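# Place the wooden crate onto its stand safely

## Task

Get the wooden crate resting on its stand, and never let it drop along the way.

## Robot and tools

ROBOT. Two arms, left_arm and right_arm, each ending in a two-finger gripper. Base poses in the scene frame: left_arm at (-0.031, +0.253, +0.043) m, quat_wxyz (+1.000, 0, 0, +0.023); right_arm at (+0.026, -0.229, +0.004) m, quat_wxyz (+1.000, 0, 0, +0.003). A camera stand is fixed to the floor behind the arms. Loose objects may occasionally get a short shove from outside.

FRAMES. Scene frame: origin at table-top height, halfway between the nominal bases; +x points out over the table, +z up, +y toward left_arm (image left/right may differ). The table and fixed cameras use the scene frame. Each arm reports its hand pose, velocities, targets and wrist camera pose in its own base frame, and all offsets run along that arm's base axes, with rotations about the Hand target's position. Fingers point along the gripper's +z and open/close along its y. end_effector_position sits between the pads, roughly 1 cm short of the tips. Printed positions and orientations can be a few cm off, worse at long reach.

ROW FORMAT (shared by execute_actions and move). One row = 14 numbers, each in [-1, 1], always for both arms: left dx, dy, dz, rx, ry, rz, opening, then right dx, dy, dz, rx, ry, rz, opening. The six pose numbers are an offset, not a pose: measured from that arm's Hand target as it was when the action (or move) began, never from the previous row. Scale: 1.0 = 0.6 m or 180 degrees; rx, ry, rz form one rotation vector. A translation longer than 1.0 is shrunk along its direction. Opening is absolute: +1 fully open (0.093 m), -1 closed. Six zeros re-request the current Hand target. An opening of 0 is a real command (half open), so to leave a gripper unchanged resend its present opening.

execute_actions: actions = list of actions; each action is a table of up to 15 rows, one per 1/30 s step (0.5 s per action); a short table repeats its final row. Repeating an offset in a later action moves further. cameras: list of names, ["all"], or []; default shows all only when actions is empty. An empty list also reports the current scene number and task.

move: target = one row or a list of up to 15 rows, all offsets counted from the same starting Hand targets. Paths are straight, all end together, take 0.5 s minimum and are cut off at 10 s. speed: m/s, 0.002 to 2.9 (default 0.25), turning rate capped at twice that in rad/s; one value or one per target. blend: corner-rounding radius in m for lists (0 = stop at each). opening_speed: rate on the -1..+1 scale per second, at least 0.2. grip_force: N per pad, 10 to 50, one value or one per arm; it persists, and lower values close slowly (about 4 s at 40, 16 s at 10). blocking=false returns after about 0.5 s while motion continues. Paths ignore obstacles and the other arm; grippers lag and overshoot at speed. Avoid routing near an arm's own base (it may flip the shoulder). Result adds a move: line ending in done, off_target, moving, held or fault, plus limits=paced (pose clipped) or limits=held (steps withheld). done means within 10 mm and 2 degrees at rest; neither word tells you about contact.

wait: seconds 0 to 10; arms keep their last command; a running move goes on. stop: brakes a running move (needs distance when fast). zoom_image: camera (cam_high, cam_low, cam_left_wrist, cam_right_wrist) and region [x0, y0, x1, y1] in pixels from top-left, at most 504 by 504, on the newest image. finished_scene: scene = current scene number; irreversible, so call it only once the crate sits stably on the stand with no help.

RESULTS. Per arm: end_effector_position (m) and end_effector_quat_wxyz in base frame; Hand target (base for the next offsets, after the controller's clipping); Tool commands; grip_measured (motor on the -1..+1 scale); Joint positions (last entry is finger gap in m, floored at 0); Joint velocities (may be omitted when all are within noise); joint torques (include gravity, have per-arm offsets, joints 1 to 3 wrap at ±28 N m); motor temperatures. Joint ranges (rad): waist -2.618..3.054, shoulder 0..3.142, elbow 0..3.142 (straight 2.901), wrist pitch -1.571..1.571, wrist yaw -1.571..1.571, wrist roll -2.094..2.094.

CONTROL QUIRKS. Each step the commanded orientation is limited to 40 degrees from the measured one. Grippers often stop short or sag and tilt, especially far out; check after each motion and send the missing offset or a corrective rotation. Tiny moves may not happen or may drift sideways.

GRIPPING. Pads meet near -0.94; each mm of object width adds about 0.0208. For a firm hold on a rigid flat object, command at least 0.24 below its width reading, and keep sending that number while carrying. Release by sending a value clearly above the width reading. grip_measured alone cannot confirm a hold on thin things, and may read up to 0.02 high. Per-pad force is roughly 50 to 65 N.

AVOID. Dropping the crate or releasing it while it moves; letting anything leave the table; fast impacts or hard pushes on fixed or heavy objects; any contact between the two arms, grippers or wrist cameras (the clearance check does not guard these) or one gripper closing on the other; strain on the wrist camera cables. An arm blocked by contact keeps pushing; retract by commanding its target back past the gripper. Heat builds when holding loads, reaching far or pressing: MOTOR HOT appears at 75 °C, at 90 °C the arm folds and stays idle, at 100 °C it collapses. Cameras: cam_high, cam_low, cam_left_wrist, cam_right_wrist, each 896x504.

Each tool is called after ">>>" in YAML: its name, and indented under it one key for each argument.

## Session

>>> execute_actions:
  actions: []

Scene clock: 0.00 s.
left_arm: end_effector_position=(+0.2354, -0.1173, +0.3329) grip_measured=+1.000 end_effector_quat_wxyz=(+0.602, +0.039, +0.729, -0.323) | right_arm: end_effector_position=(+0.1983, -0.0984, +0.3815) grip_measured=+1.000 end_effector_quat_wxyz=(+0.634, +0.314, +0.673, -0.217)
Joint positions: left_arm=[-0.316 0.529 0.705 -0.244 0.23 -0.424 0.093] | right_arm=[0.226 0.606 0.996 -0.576 0.985 0.264 0.093]
Joint velocities: within noise
Joint torques (N m): no reading
Motor temperatures (°C): left_arm=[28 33 35 36 27 29 28] | right_arm=[30 33 35 32 30 28 29]
Heat: left arm: 36 °C; right arm: 35 °C.
Hand target: left_arm +0.2342, -0.1169, +0.3441; +0.614, +0.041, +0.718, -0.326 | right_arm +0.1977, -0.0985, +0.3835; +0.635, +0.315, +0.671, -0.216
Tool commands: left_gripper/opening=+1.0 right_gripper/opening=+1.0

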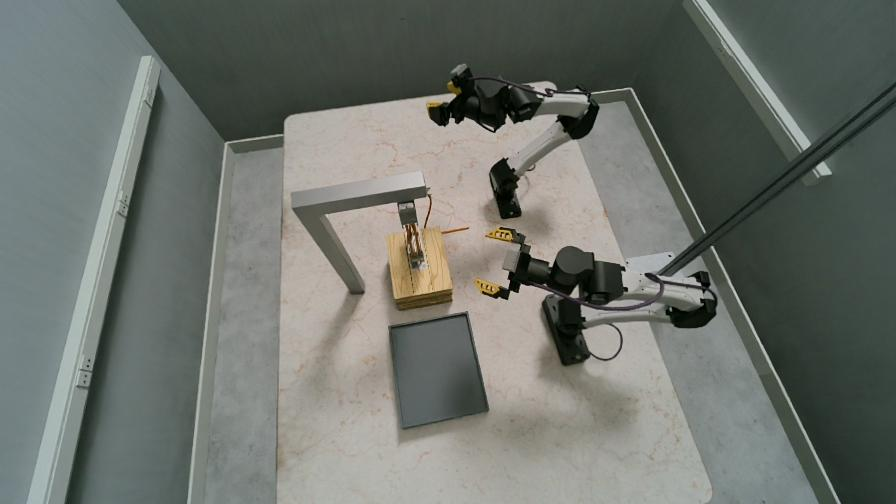

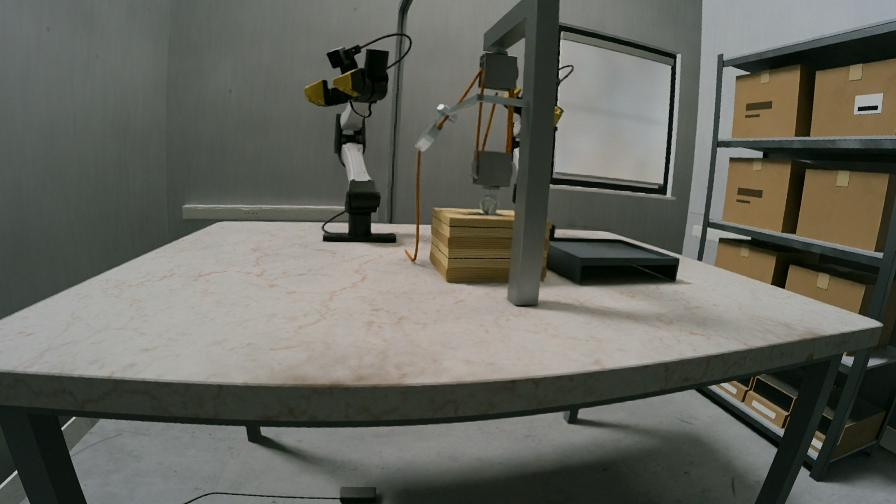

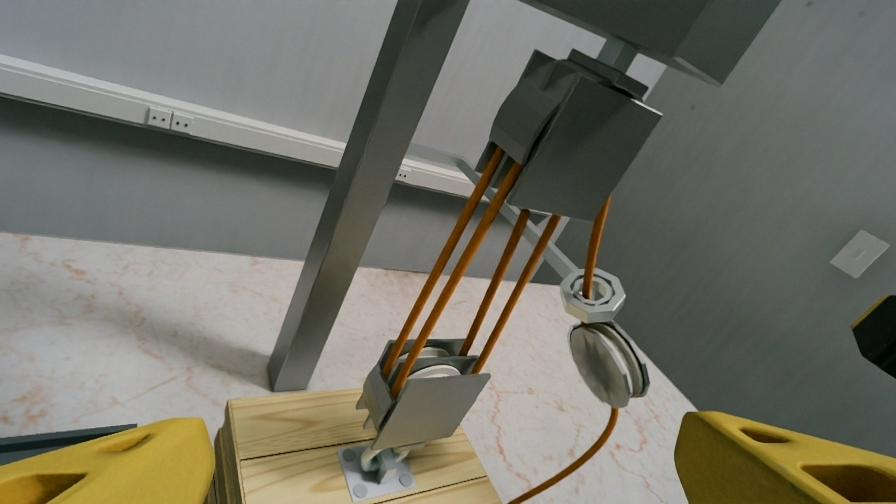

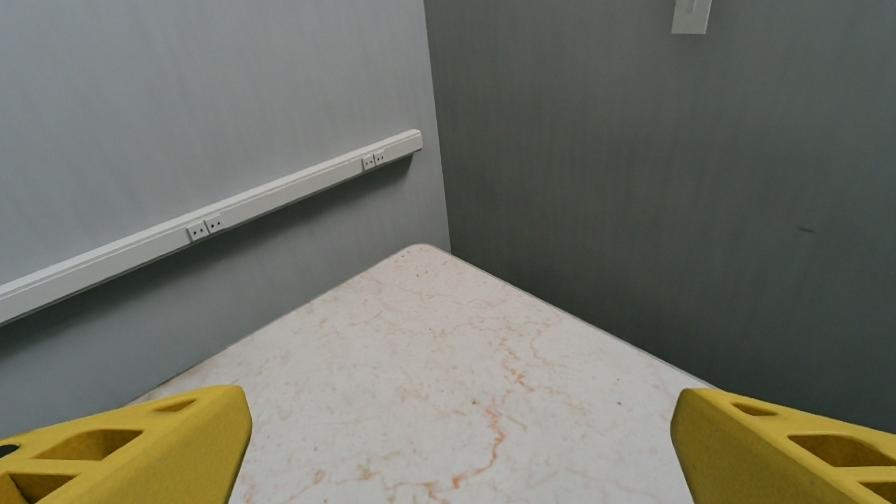

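>>> zoom_image:
  camera: "cam_high"
  region: [270, 150, 520, 440]

>>> zoom_image:
  camera: "cam_low"
  region: [380, 0, 700, 320]

>>> zoom_image:
  camera: "cam_left_wrist"
  region: [210, 0, 710, 504]

Scaled by 1.738 from the camera's 896x504 image, which has a finer 1280x720 frame.

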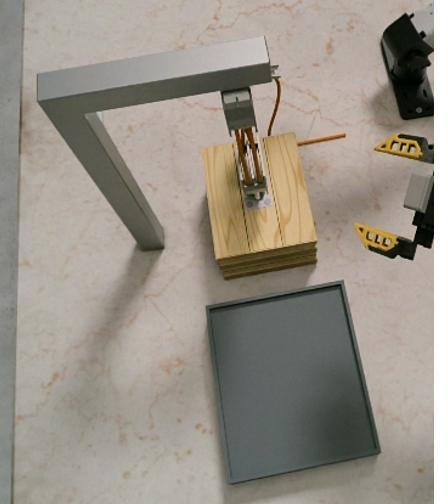

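Scaled by 1.575 from the camera's 896x504 image, which has a finer 1280x720 frame.

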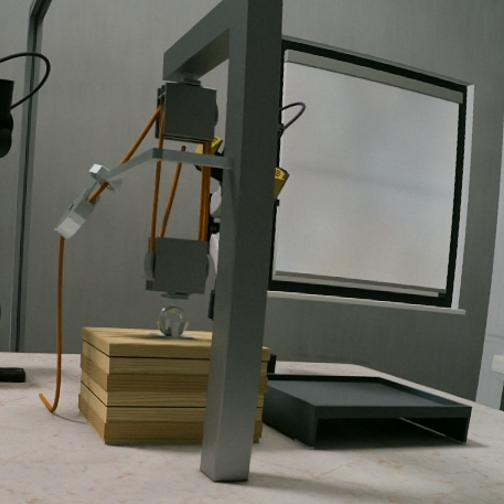

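Scaled by 1.000.

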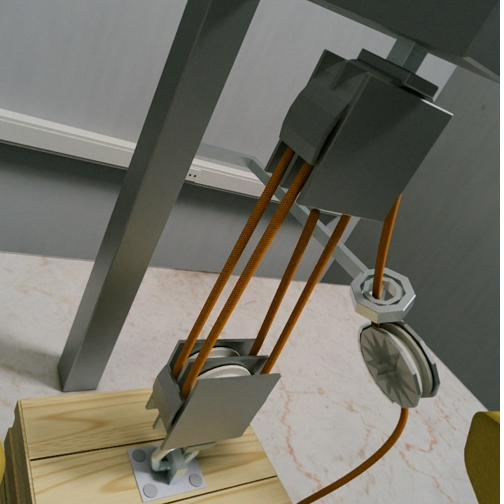

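>>> move:
  target: [0,0,0,0,0,0,1,-0.03,0.03,-0.1,-0.042,-0.027,0.384,1]
  cameras: ["all"]

Scene clock: 12.80 s.
left_arm: end_effector_position=(+0.2354, -0.1173, +0.3329) grip_measured=+1.000 end_effector_quat_wxyz=(+0.602, +0.039, +0.729, -0.323) | right_arm: end_effector_position=(+0.1824, -0.0821, +0.3251) grip_measured=+1.000 end_effector_quat_wxyz=(+0.703, -0.039, +0.708, +0.048)
Joint positions: left_arm=[-0.316 0.529 0.705 -0.244 0.23 -0.424 0.093] | right_arm=[-1.423 0.563 0.687 -0.373 -1.547 -0.236 0.093]
Joint torques (N m): left_arm=[-0.2 0.54 8.51 2.53 -0.03 0.02] | right_arm=[-0.65 0.54 5.35 1.42 -0.28 -0.14]
Motor temperatures (°C): left_arm=[28 32 38 41 27 29 28] | right_arm=[30 32 36 34 30 28 29]
Heat: left arm: 41 °C; right arm: 36 °C.
Hand target: left_arm +0.2342, -0.1169, +0.3441; +0.614, +0.041, +0.718, -0.326 | right_arm +0.1797, -0.0805, +0.3234; +0.690, -0.153, +0.691, +0.154
Off the commanded pose: left_arm 0.011 m, 2 deg | right_arm 0.004 m, 18 deg.
joint sent to its limit (right arm) — joint 5 (wrist yaw), lower limit. The joint targets are off in orientation, not in position.
move: off_target (left_arm, right_arm)

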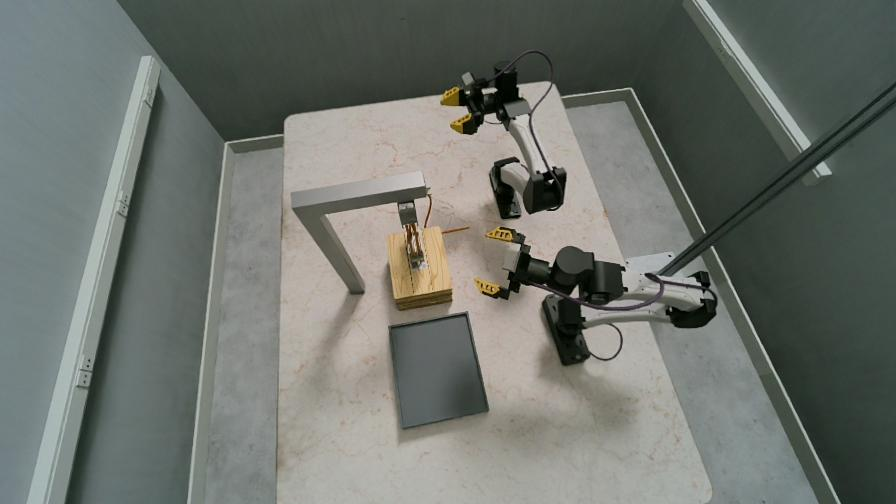

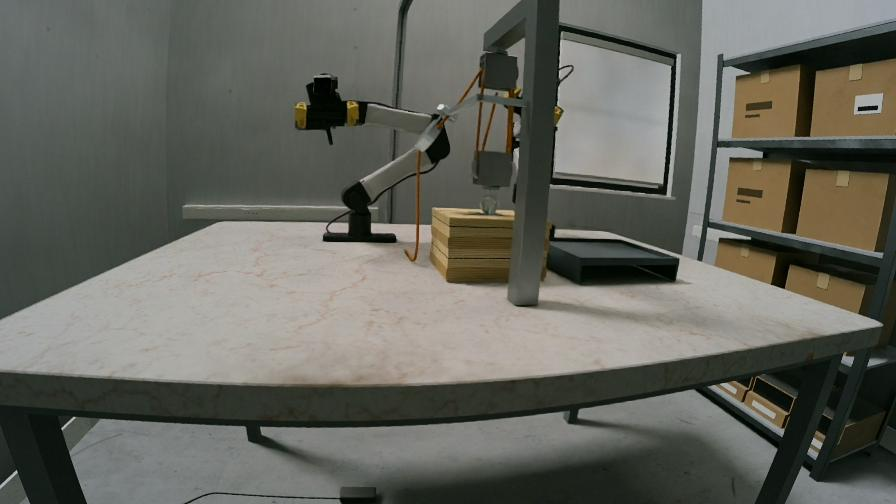

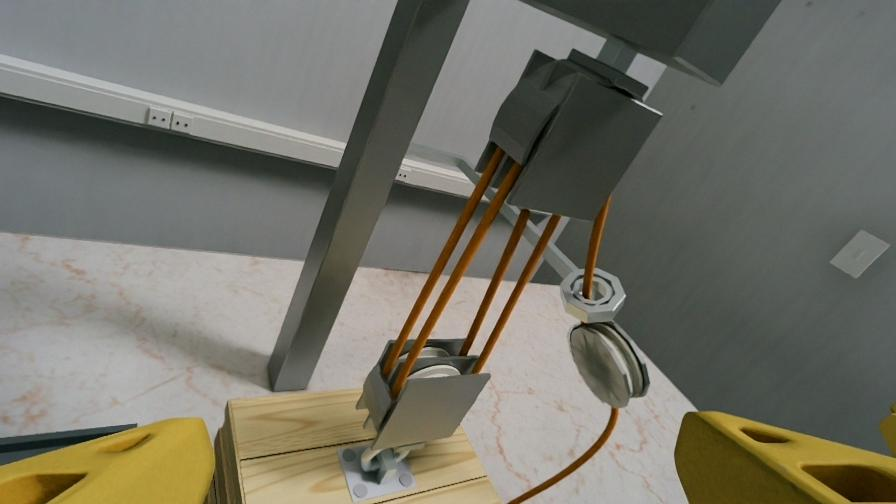

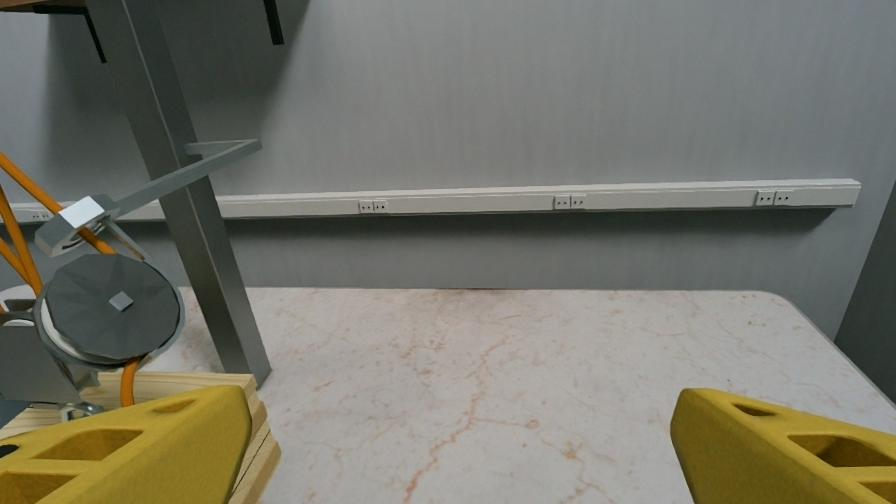

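>>> move:
  target: [0,0,0,0,0,0,1,0.18,-0.04,-0.05,0,0,-0.11,1]
  cameras: ["cam_high","cam_right_wrist"]

Scene clock: 16.67 s.
left_arm: end_effector_position=(+0.2354, -0.1173, +0.3329) grip_measured=+1.000 end_effector_quat_wxyz=(+0.602, +0.039, +0.729, -0.323) | right_arm: end_effector_position=(+0.2856, -0.1035, +0.2966) grip_measured=+1.000 end_effector_quat_wxyz=(+0.706, -0.035, +0.707, +0.033)
Joint positions: left_arm=[-0.316 0.529 0.705 -0.244 0.23 -0.424 0.093] | right_arm=[-0.793 0.831 0.546 0.283 -0.888 -0.006 0.093]
Joint torques (N m): left_arm=[-0.1 0.54 8.46 2.53 -0.04 0.03] | right_arm=[0.4 -0.46 5.97 2.08 0.15 0.03]
Heat: left arm: 42 °C; right arm: 36 °C.
Hand target: left_arm +0.2342, -0.1169, +0.3441; +0.614, +0.041, +0.718, -0.326 | right_arm +0.2877, -0.1045, +0.2936; +0.706, -0.032, +0.707, +0.033
Off the commanded pose: left_arm 0.011 m, 2 deg | right_arm 0.004 m, 0 deg.
move: off_target (left_arm)
Images, in order (width x height): cam_high 896x504, cam_right_wrist 896x504.

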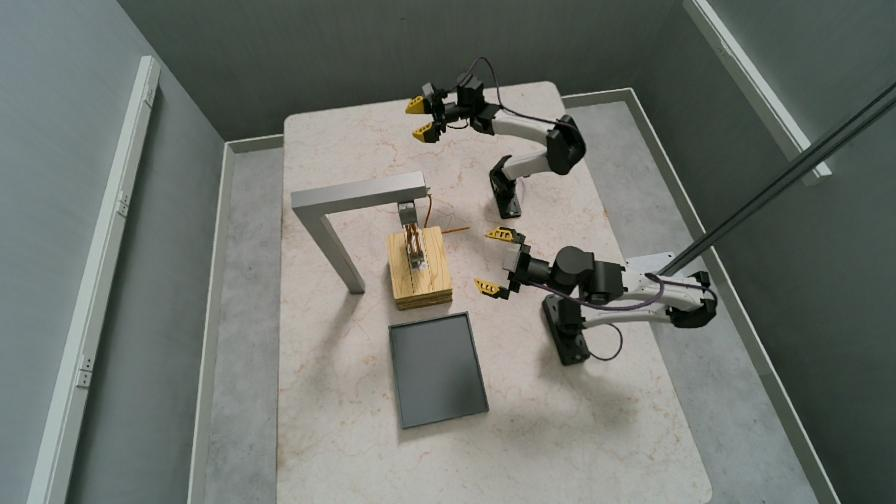

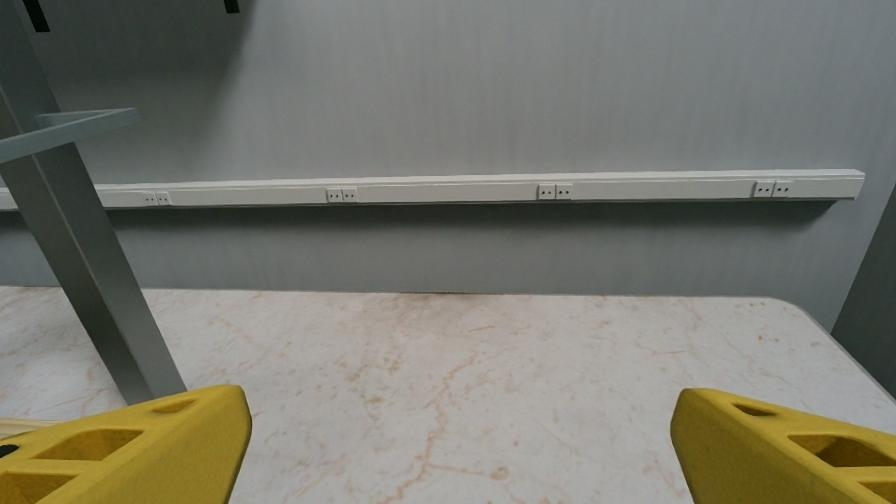

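>>> move:
  target: [0,0,0,0,0,0,1,-0.09,0.07,-0.11,0,0,0.26,1]
  cameras: ["all"]

Scene clock: 20.30 s.
left_arm: end_effector_position=(+0.2354, -0.1173, +0.3329) grip_measured=+1.000 end_effector_quat_wxyz=(+0.602, +0.039, +0.729, -0.323) | right_arm: end_effector_position=(+0.2371, -0.0634, +0.2281) grip_measured=+1.000 end_effector_quat_wxyz=(+0.679, -0.179, +0.685, +0.191)
Joint positions: left_arm=[-0.316 0.529 0.705 -0.244 0.23 -0.424 0.093] | right_arm=[-1.017 0.943 0.349 0.442 -1.547 -0.133 0.093]
Joint torques (N m): left_arm=[-0.14 0.55 8.53 2.5 -0.05 0.02] | right_arm=[-0.81 -2.24 5.39 1.46 -0.21 -0.13]
Heat: left arm: 43 °C; right arm: 36 °C.
Hand target: left_arm +0.2342, -0.1169, +0.3441; +0.614, +0.041, +0.718, -0.326 | right_arm +0.2337, -0.0625, +0.2275; +0.635, -0.310, +0.636, +0.310
Off the commanded pose: left_arm 0.011 m, 2 deg | right_arm 0.004 m, 22 deg.
joint sent to its limit (right arm) — joint 5 (wrist yaw), lower limit. The joint targets are off in orientation, not in position.
move: off_target (left_arm, right_arm)

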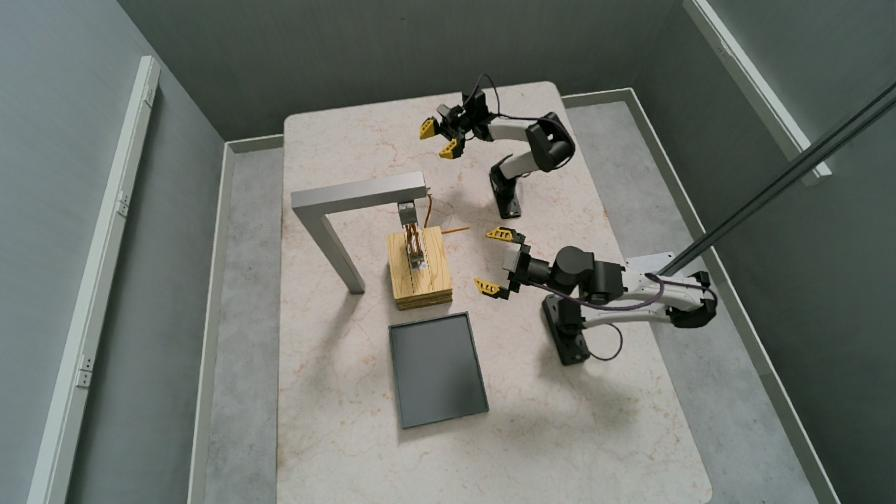

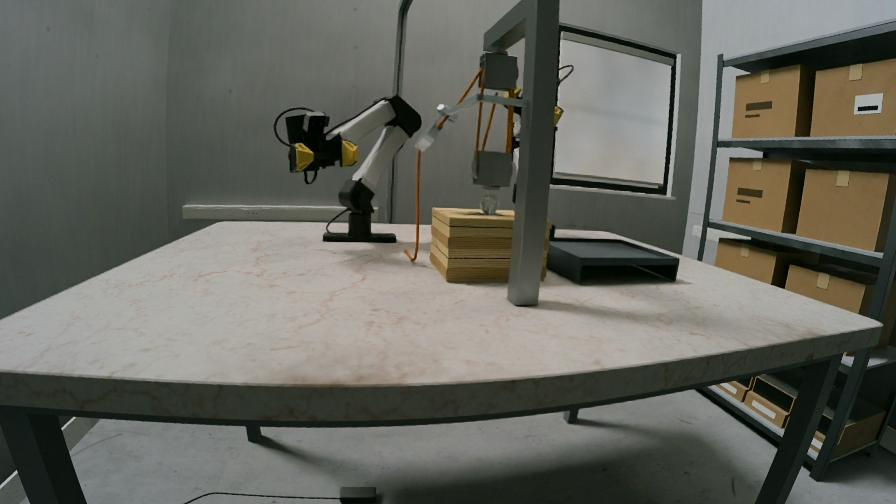

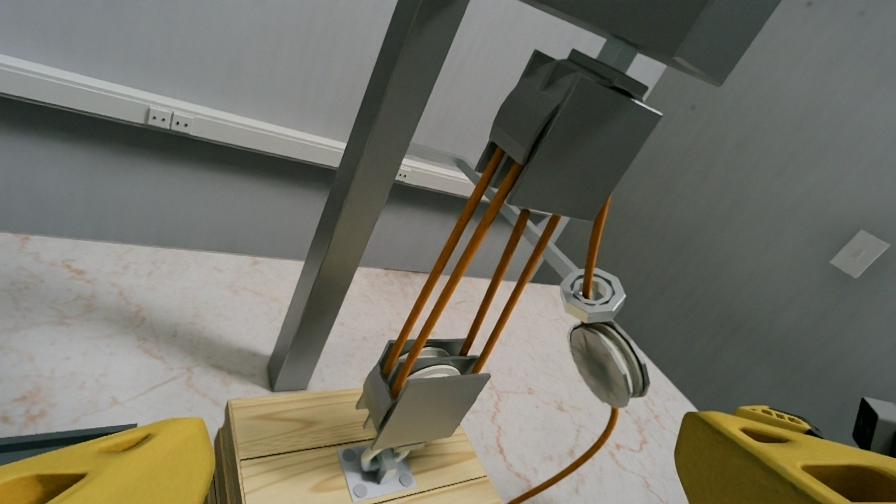

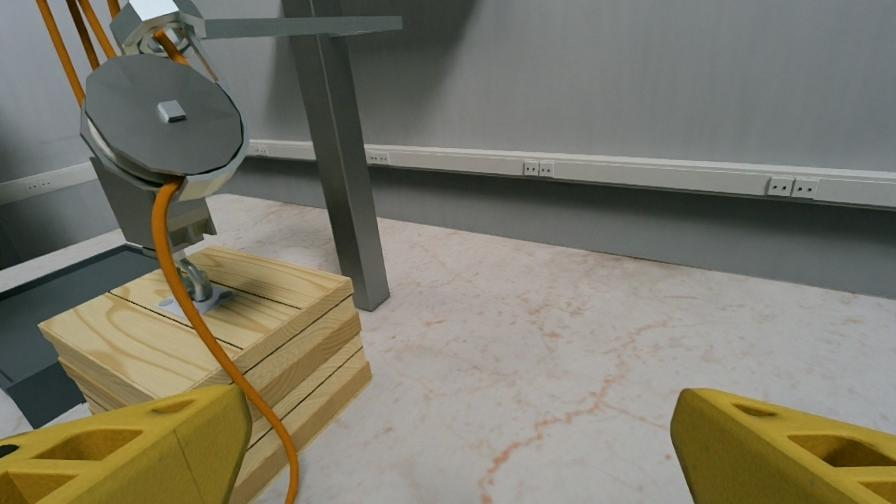

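>>> move:
  target: [-0.05,0.3,0,0,0,0,1,-0.057,0.104,0.0,-0.140,0.211,-0.195,1]
  cameras: ["all"]

Scene clock: 29.33 s.
left_arm: end_effector_position=(+0.2069, +0.0637, +0.3330) grip_measured=+1.000 end_effector_quat_wxyz=(+0.644, -0.039, +0.708, -0.287) | right_arm: end_effector_position=(+0.1999, -0.0002, +0.2228) grip_measured=+1.000 end_effector_quat_wxyz=(+0.382, -0.122, +0.915, +0.052)
Joint positions: left_arm=[1.19 0.708 0.746 -0.318 1.553 -0.193 0.093] | right_arm=[-0.36 0.702 0.932 -1.114 -0.43 -0.468 0.093]
Joint torques (N m): left_arm=[0.53 0.27 9.72 1.66 0.27 0.12] | right_arm=[0.39 1.26 7.76 1.41 -0.12 0.06]
Heat: left arm: 43 °C; right arm: 37 °C.
Hand target: left_arm +0.2042, +0.0630, +0.3442; +0.614, +0.042, +0.718, -0.326 | right_arm +0.1995, -0.0001, +0.2275; +0.380, -0.120, +0.916, +0.050
Off the commanded pose: left_arm 0.012 m, 11 deg | right_arm 0.005 m, 0 deg.
joint sent to its limit (left arm) — joint 5 (wrist yaw), upper limit. The joint targets are off in orientation, not in position.
move: off_target (left_arm)

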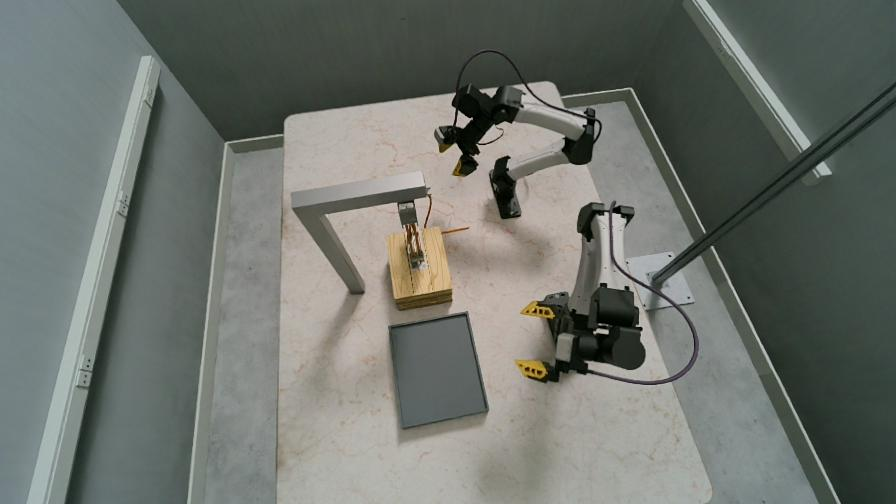

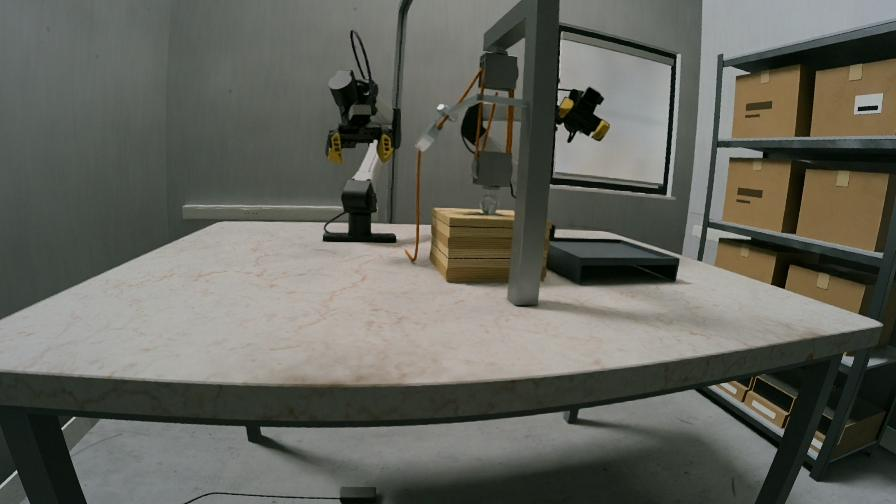

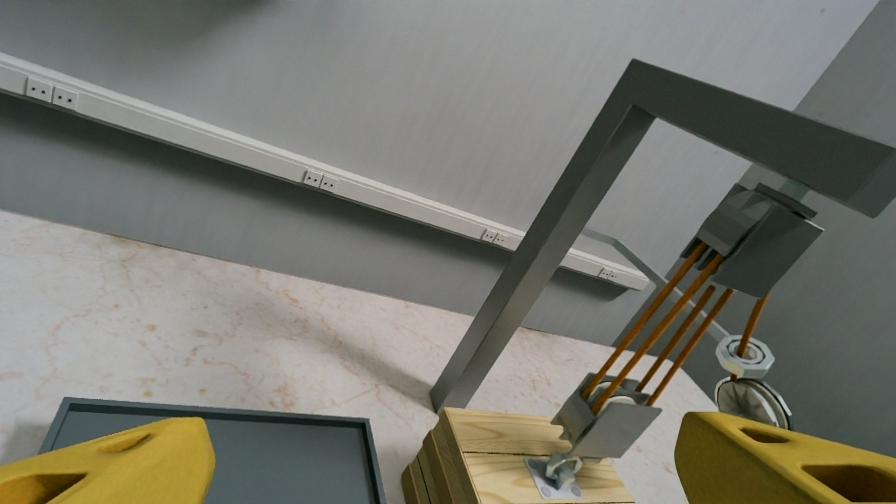

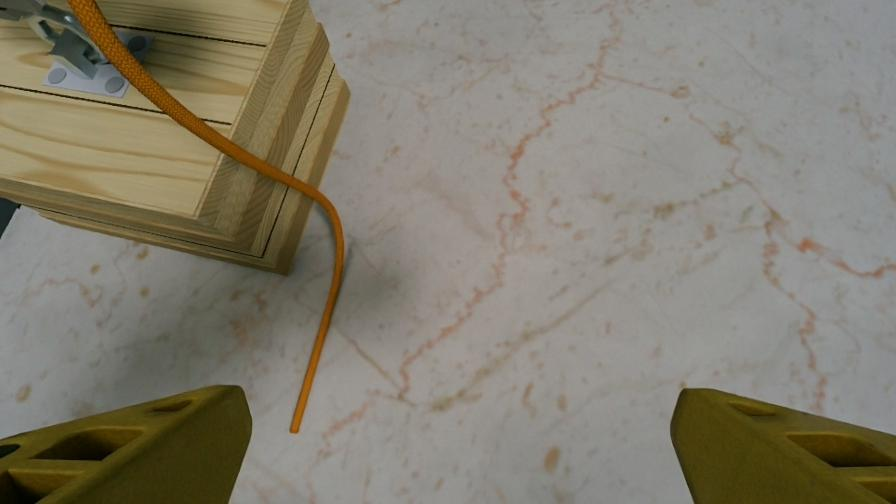

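>>> move:
  target: [0,0,0,0,0,0,1,-0.01,0.145,-0.25,0,0,0.03,0.6]
  cameras: ["cam_high","cam_right_wrist"]

Scene clock: 38.10 s.
left_arm: end_effector_position=(+0.2069, +0.0637, +0.3330) grip_measured=+1.000 end_effector_quat_wxyz=(+0.644, -0.039, +0.708, -0.287) | right_arm: end_effector_position=(+0.1915, +0.0860, +0.0793) grip_measured=+0.603 end_effector_quat_wxyz=(+0.375, -0.166, +0.909, +0.069)
Joint positions: left_arm=[1.19 0.708 0.746 -0.318 1.553 -0.193 0.093] | right_arm=[0.5 0.496 0.305 -0.601 0.096 0.099 0.074]
Joint torques (N m): left_arm=[0.43 0.32 9.78 1.64 0.27 0.11] | right_arm=[0.4 1.59 5.89 1.95 0.19 0.08]
Motor temperatures (°C): left_arm=[28 32 43 41 27 29 27] | right_arm=[30 32 39 34 30 28 29]
Heat: left arm: 43 °C; right arm: 39 °C.
Hand target: left_arm +0.2042, +0.0630, +0.3442; +0.614, +0.042, +0.718, -0.326 | right_arm +0.1935, +0.0869, +0.0775; +0.377, -0.163, +0.909, +0.068
Off the commanded pose: left_arm 0.012 m, 11 deg | right_arm 0.003 m, 0 deg.
joint sent to its limit (left arm) — joint 5 (wrist yaw), upper limit. The joint targets are off in orientation, not in position.
move: off_target (left_arm)
Images, in order (width x height): cam_high 896x504, cam_right_wrist 896x504.

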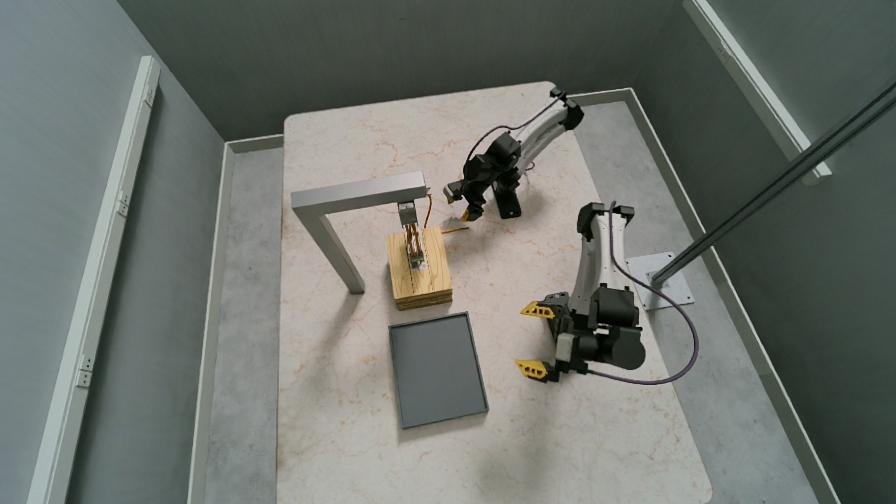

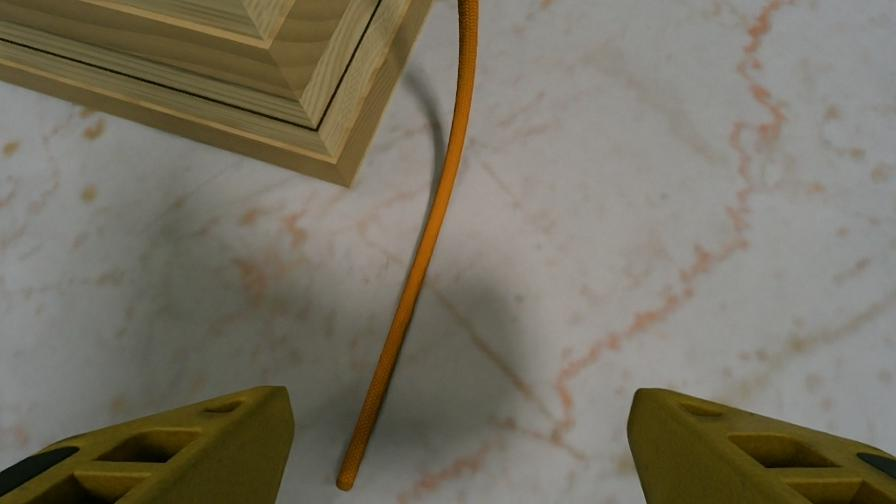

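>>> move:
  target: [0,0,0,0,0,0,1,0.07,0.045,-0.083,0,0,-0.07,0.6]
  speed: 0.15
  cameras: ["cam_right_wrist"]

Scene clock: 41.73 s.
left_arm: end_effector_position=(+0.2069, +0.0637, +0.3330) grip_measured=+1.000 end_effector_quat_wxyz=(+0.644, -0.039, +0.708, -0.287) | right_arm: end_effector_position=(+0.2335, +0.1125, +0.0271) grip_measured=+0.603 end_effector_quat_wxyz=(+0.377, -0.067, +0.923, +0.025)
Joint positions: left_arm=[1.19 0.708 0.746 -0.318 1.553 -0.193 0.093] | right_arm=[0.69 1.08 0.242 -0.038 0.376 0.408 0.074]
Joint torques (N m): left_arm=[0.44 0.32 9.8 1.66 0.25 0.13] | right_arm=[0.27 -1.01 5.48 1.81 0.36 0.09]
Heat: left arm: 43 °C; right arm: 39 °C.
Hand target: left_arm +0.2042, +0.0630, +0.3442; +0.614, +0.042, +0.718, -0.326 | right_arm +0.2355, +0.1140, +0.0278; +0.383, -0.062, +0.921, +0.026
Off the commanded pose: left_arm 0.012 m, 11 deg | right_arm 0.002 m, 1 deg.
joint sent to its limit (left arm) — joint 5 (wrist yaw), upper limit. The joint targets are off in orientation, not in position.
move: off_target (left_arm)
Images, in order (width x height): cam_right_wrist 896x504.

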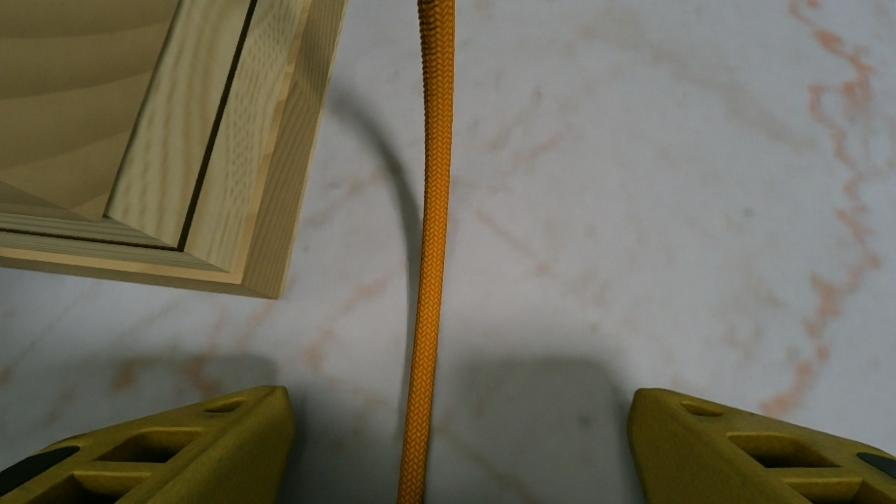

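>>> move:
  target: [0,0,0,0,0,0,1,-0.002,0.009,-0.029,0,0,0,0.3]
  speed: 0.08
  cameras: ["cam_right_wrist"]

Scene clock: 44.57 s.
left_arm: end_effector_position=(+0.2069, +0.0637, +0.3330) grip_measured=+1.000 end_effector_quat_wxyz=(+0.644, -0.039, +0.708, -0.287) | right_arm: end_effector_position=(+0.2359, +0.1178, +0.0173) grip_measured=+0.302 end_effector_quat_wxyz=(+0.386, -0.063, +0.920, +0.021)
Joint positions: left_arm=[1.19 0.708 0.746 -0.318 1.553 -0.193 0.093] | right_arm=[0.723 1.169 0.218 0.079 0.415 0.434 0.06]
Joint torques (N m): left_arm=[0.39 0.23 9.8 1.64 0.28 0.14] | right_arm=[0.12 0.2 4.1 1.97 0.17 0.09]
Heat: left arm: 43 °C; right arm: 39 °C.
Hand target: left_arm +0.2042, +0.0630, +0.3442; +0.614, +0.042, +0.718, -0.326 | right_arm +0.2343, +0.1193, +0.0103; +0.383, -0.062, +0.921, +0.026
Off the commanded pose: left_arm 0.012 m, 11 deg | right_arm 0.007 m, 1 deg.
joint sent to its limit (left arm) — joint 5 (wrist yaw), upper limit. The joint targets are off in orientation, not in position.
move: off_target (left_arm)
Images, in order (width x height): cam_right_wrist 896x504.

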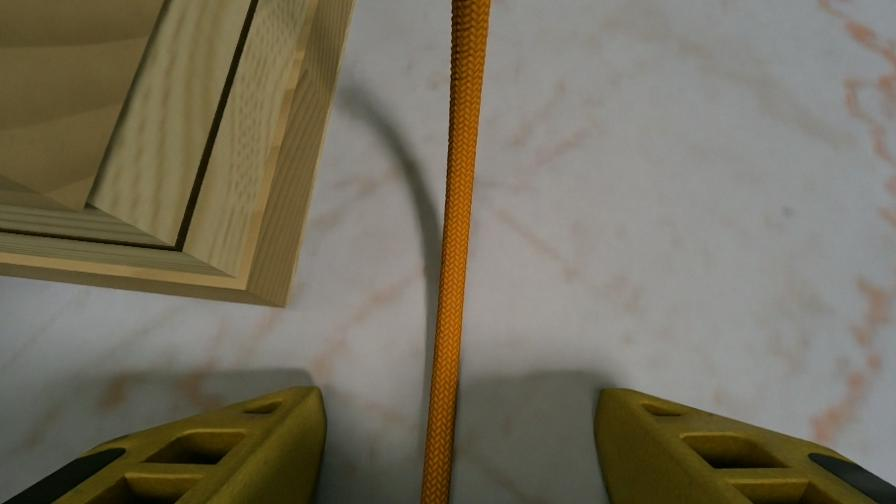

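>>> move:
  target: [0,0,0,0,0,0,1,0,0,-0.014,0,0,0,0.3]
  speed: 0.05
  cameras: ["cam_right_wrist"]

Scene clock: 46.13 s.
left_arm: end_effector_position=(+0.2069, +0.0637, +0.3330) grip_measured=+1.000 end_effector_quat_wxyz=(+0.644, -0.039, +0.708, -0.287) | right_arm: end_effector_position=(+0.2350, +0.1179, +0.0153) grip_measured=+0.301 end_effector_quat_wxyz=(+0.394, -0.063, +0.917, +0.023)
Joint positions: left_arm=[1.19 0.708 0.746 -0.318 1.553 -0.193 0.093] | right_arm=[0.733 1.176 0.196 0.124 0.427 0.436 0.06]
Joint torques (N m): left_arm=[0.47 0.27 9.81 1.65 0.24 0.11] | right_arm=[-0.53 2.89 4.18 2.14 0.04 0.1]
Heat: left arm: 43 °C; right arm: 39 °C.
Hand target: left_arm +0.2042, +0.0630, +0.3442; +0.614, +0.042, +0.718, -0.326 | right_arm +0.2342, +0.1193, +0.0019; +0.383, -0.062, +0.921, +0.026
Off the commanded pose: left_arm 0.012 m, 11 deg | right_arm 0.013 m, 1 deg.
joint sent to its limit (left arm) — joint 5 (wrist yaw), upper limit. The joint targets are off in orientation, not in position.
move: off_target (left_arm, right_arm)
Images, in order (width x height): cam_right_wrist 896x504.

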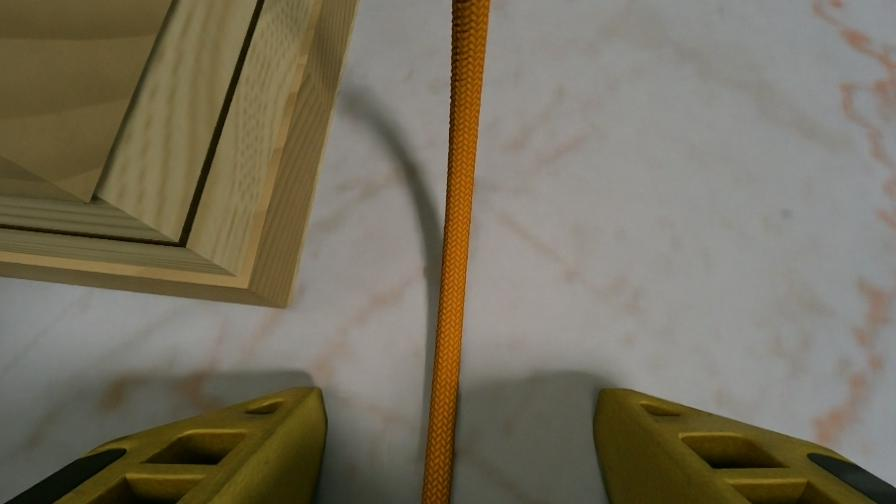

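>>> move:
  target: [0,0,0,0,0,0,1,0,0,0.017,0,0,0,-1]
  speed: 0.05
  opening_speed: 1
  cameras: ["cam_right_wrist"]

Scene clock: 49.60 s.
left_arm: end_effector_position=(+0.2069, +0.0637, +0.3330) grip_measured=+1.000 end_effector_quat_wxyz=(+0.644, -0.039, +0.708, -0.287) | right_arm: end_effector_position=(+0.2372, +0.1211, +0.0166) grip_measured=-0.959 end_effector_quat_wxyz=(+0.399, -0.061, +0.914, +0.030)
Joint positions: left_arm=[1.19 0.708 0.746 -0.318 1.553 -0.193 0.093] | right_arm=[0.735 1.187 0.196 0.15 0.423 0.438 0]
Joint torques (N m): left_arm=[0.44 0.32 9.76 1.65 0.25 0.14] | right_arm=[-0.81 -1.85 6.04 1.21 0.08 0.05]
Heat: left arm: 44 °C; right arm: 39 °C.
Hand target: left_arm +0.2042, +0.0630, +0.3442; +0.614, +0.042, +0.718, -0.326 | right_arm +0.2343, +0.1193, +0.0121; +0.383, -0.062, +0.921, +0.026
Off the commanded pose: left_arm 0.012 m, 11 deg | right_arm 0.006 m, 2 deg.
joint sent to its limit (left arm) — joint 5 (wrist yaw), upper limit. The joint targets are off in orientation, not in position.
move: off_target (left_arm)
Images, in order (width x height): cam_right_wrist 896x504.

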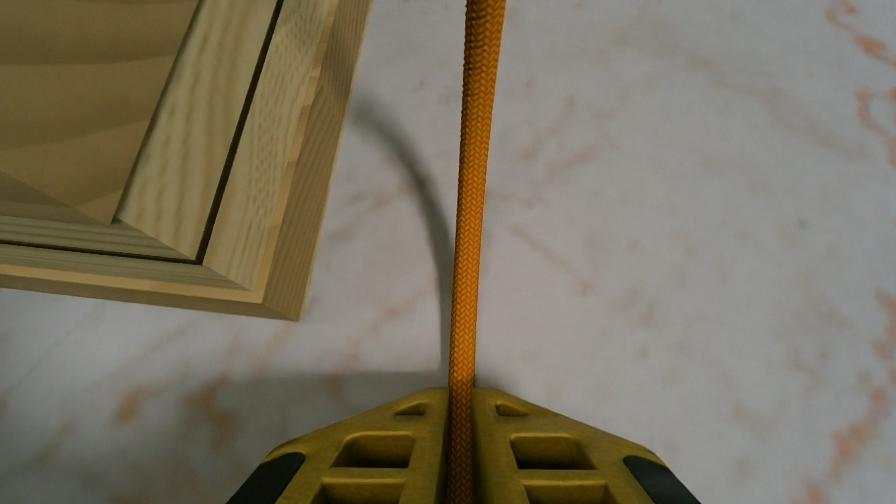

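>>> move:
  target:
    - [0,0,0,0,0,0,1,0.0,0,0.13,0,0,-0.05,-1]
    - [0,0,0,0,0,0,1,0.0,-0.34,0.13,0,0,-0.15,-1]
  blend: [0.03,0]
  speed: 0.15
  cameras: ["all"]

Scene clock: 53.40 s.
left_arm: end_effector_position=(+0.2069, +0.0637, +0.3330) grip_measured=+1.000 end_effector_quat_wxyz=(+0.644, -0.039, +0.708, -0.287) | right_arm: end_effector_position=(+0.2300, -0.0827, +0.0865) grip_measured=-0.974 end_effector_quat_wxyz=(+0.369, +0.157, +0.914, -0.064)
Joint positions: left_arm=[1.19 0.708 0.746 -0.318 1.553 -0.193 0.093] | right_arm=[-0.348 0.744 0.379 -0.437 -0.004 -0.006 0]
Joint torques (N m): left_arm=[0.47 0.31 9.8 1.63 0.27 0.12] | right_arm=[-0.98 0.16 6.9 1.96 -0.08 -0.09]
Heat: left arm: 44 °C; right arm: 39 °C.
Hand target: left_arm +0.2042, +0.0630, +0.3442; +0.614, +0.042, +0.718, -0.326 | right_arm +0.2343, -0.0847, +0.0901; +0.378, +0.155, +0.911, -0.064
Off the commanded pose: left_arm 0.012 m, 11 deg | right_arm 0.006 m, 1 deg.
joint sent to its limit (left arm) — joint 5 (wrist yaw), upper limit. The joint targets are off in orientation, not in position.
move: off_target (left_arm)

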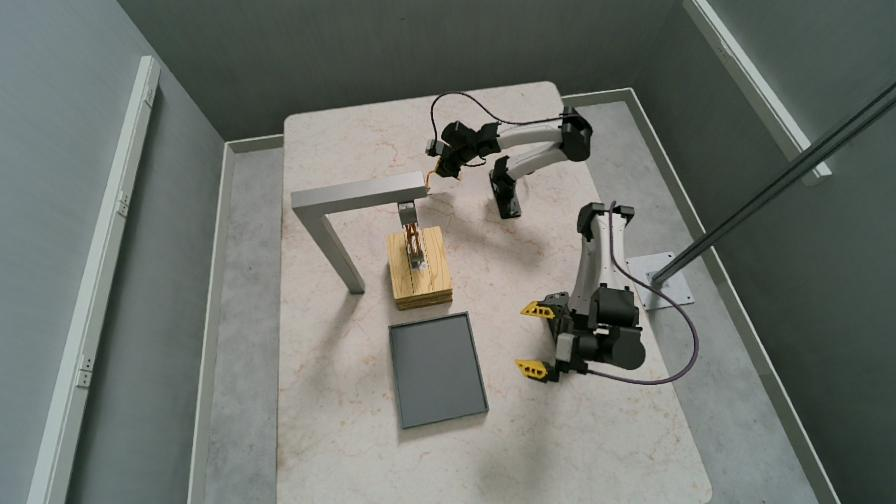

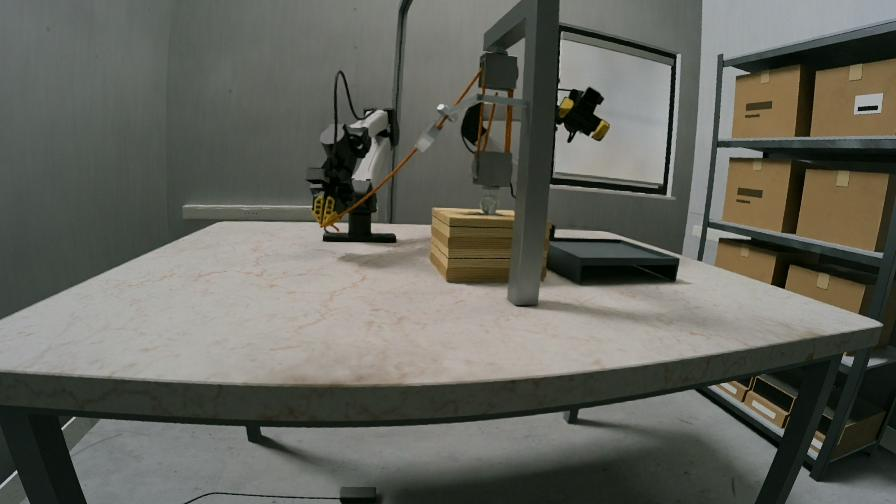

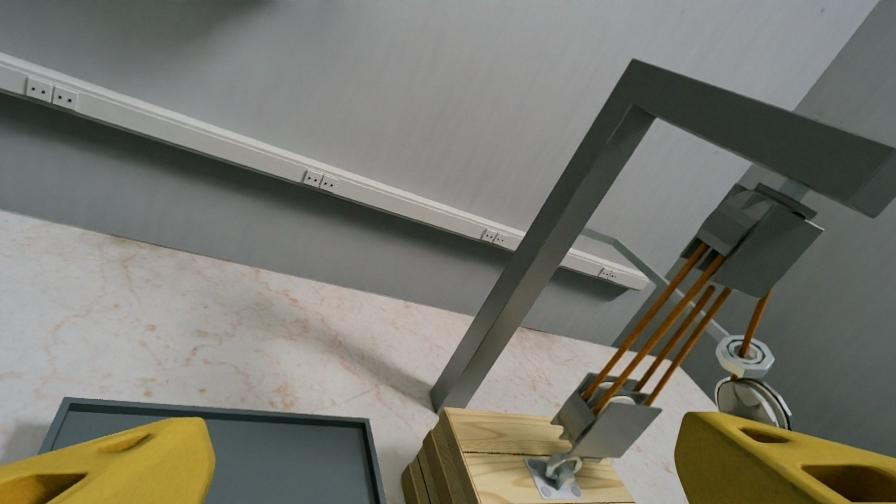

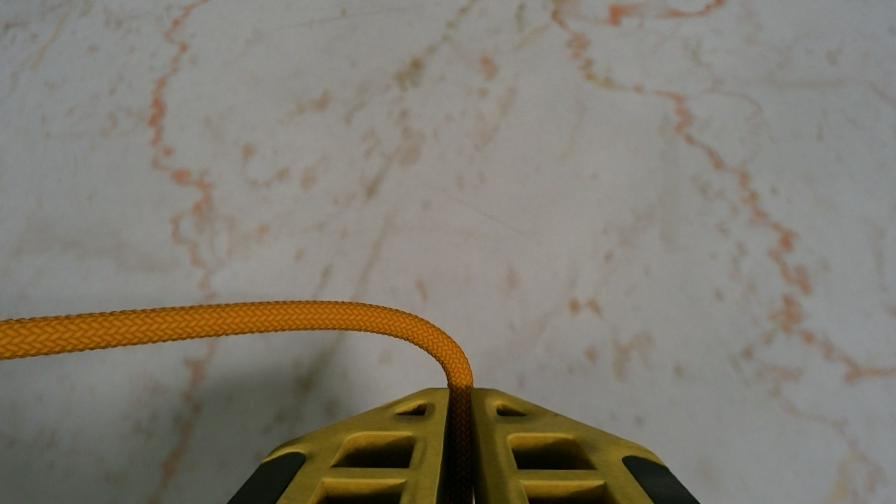

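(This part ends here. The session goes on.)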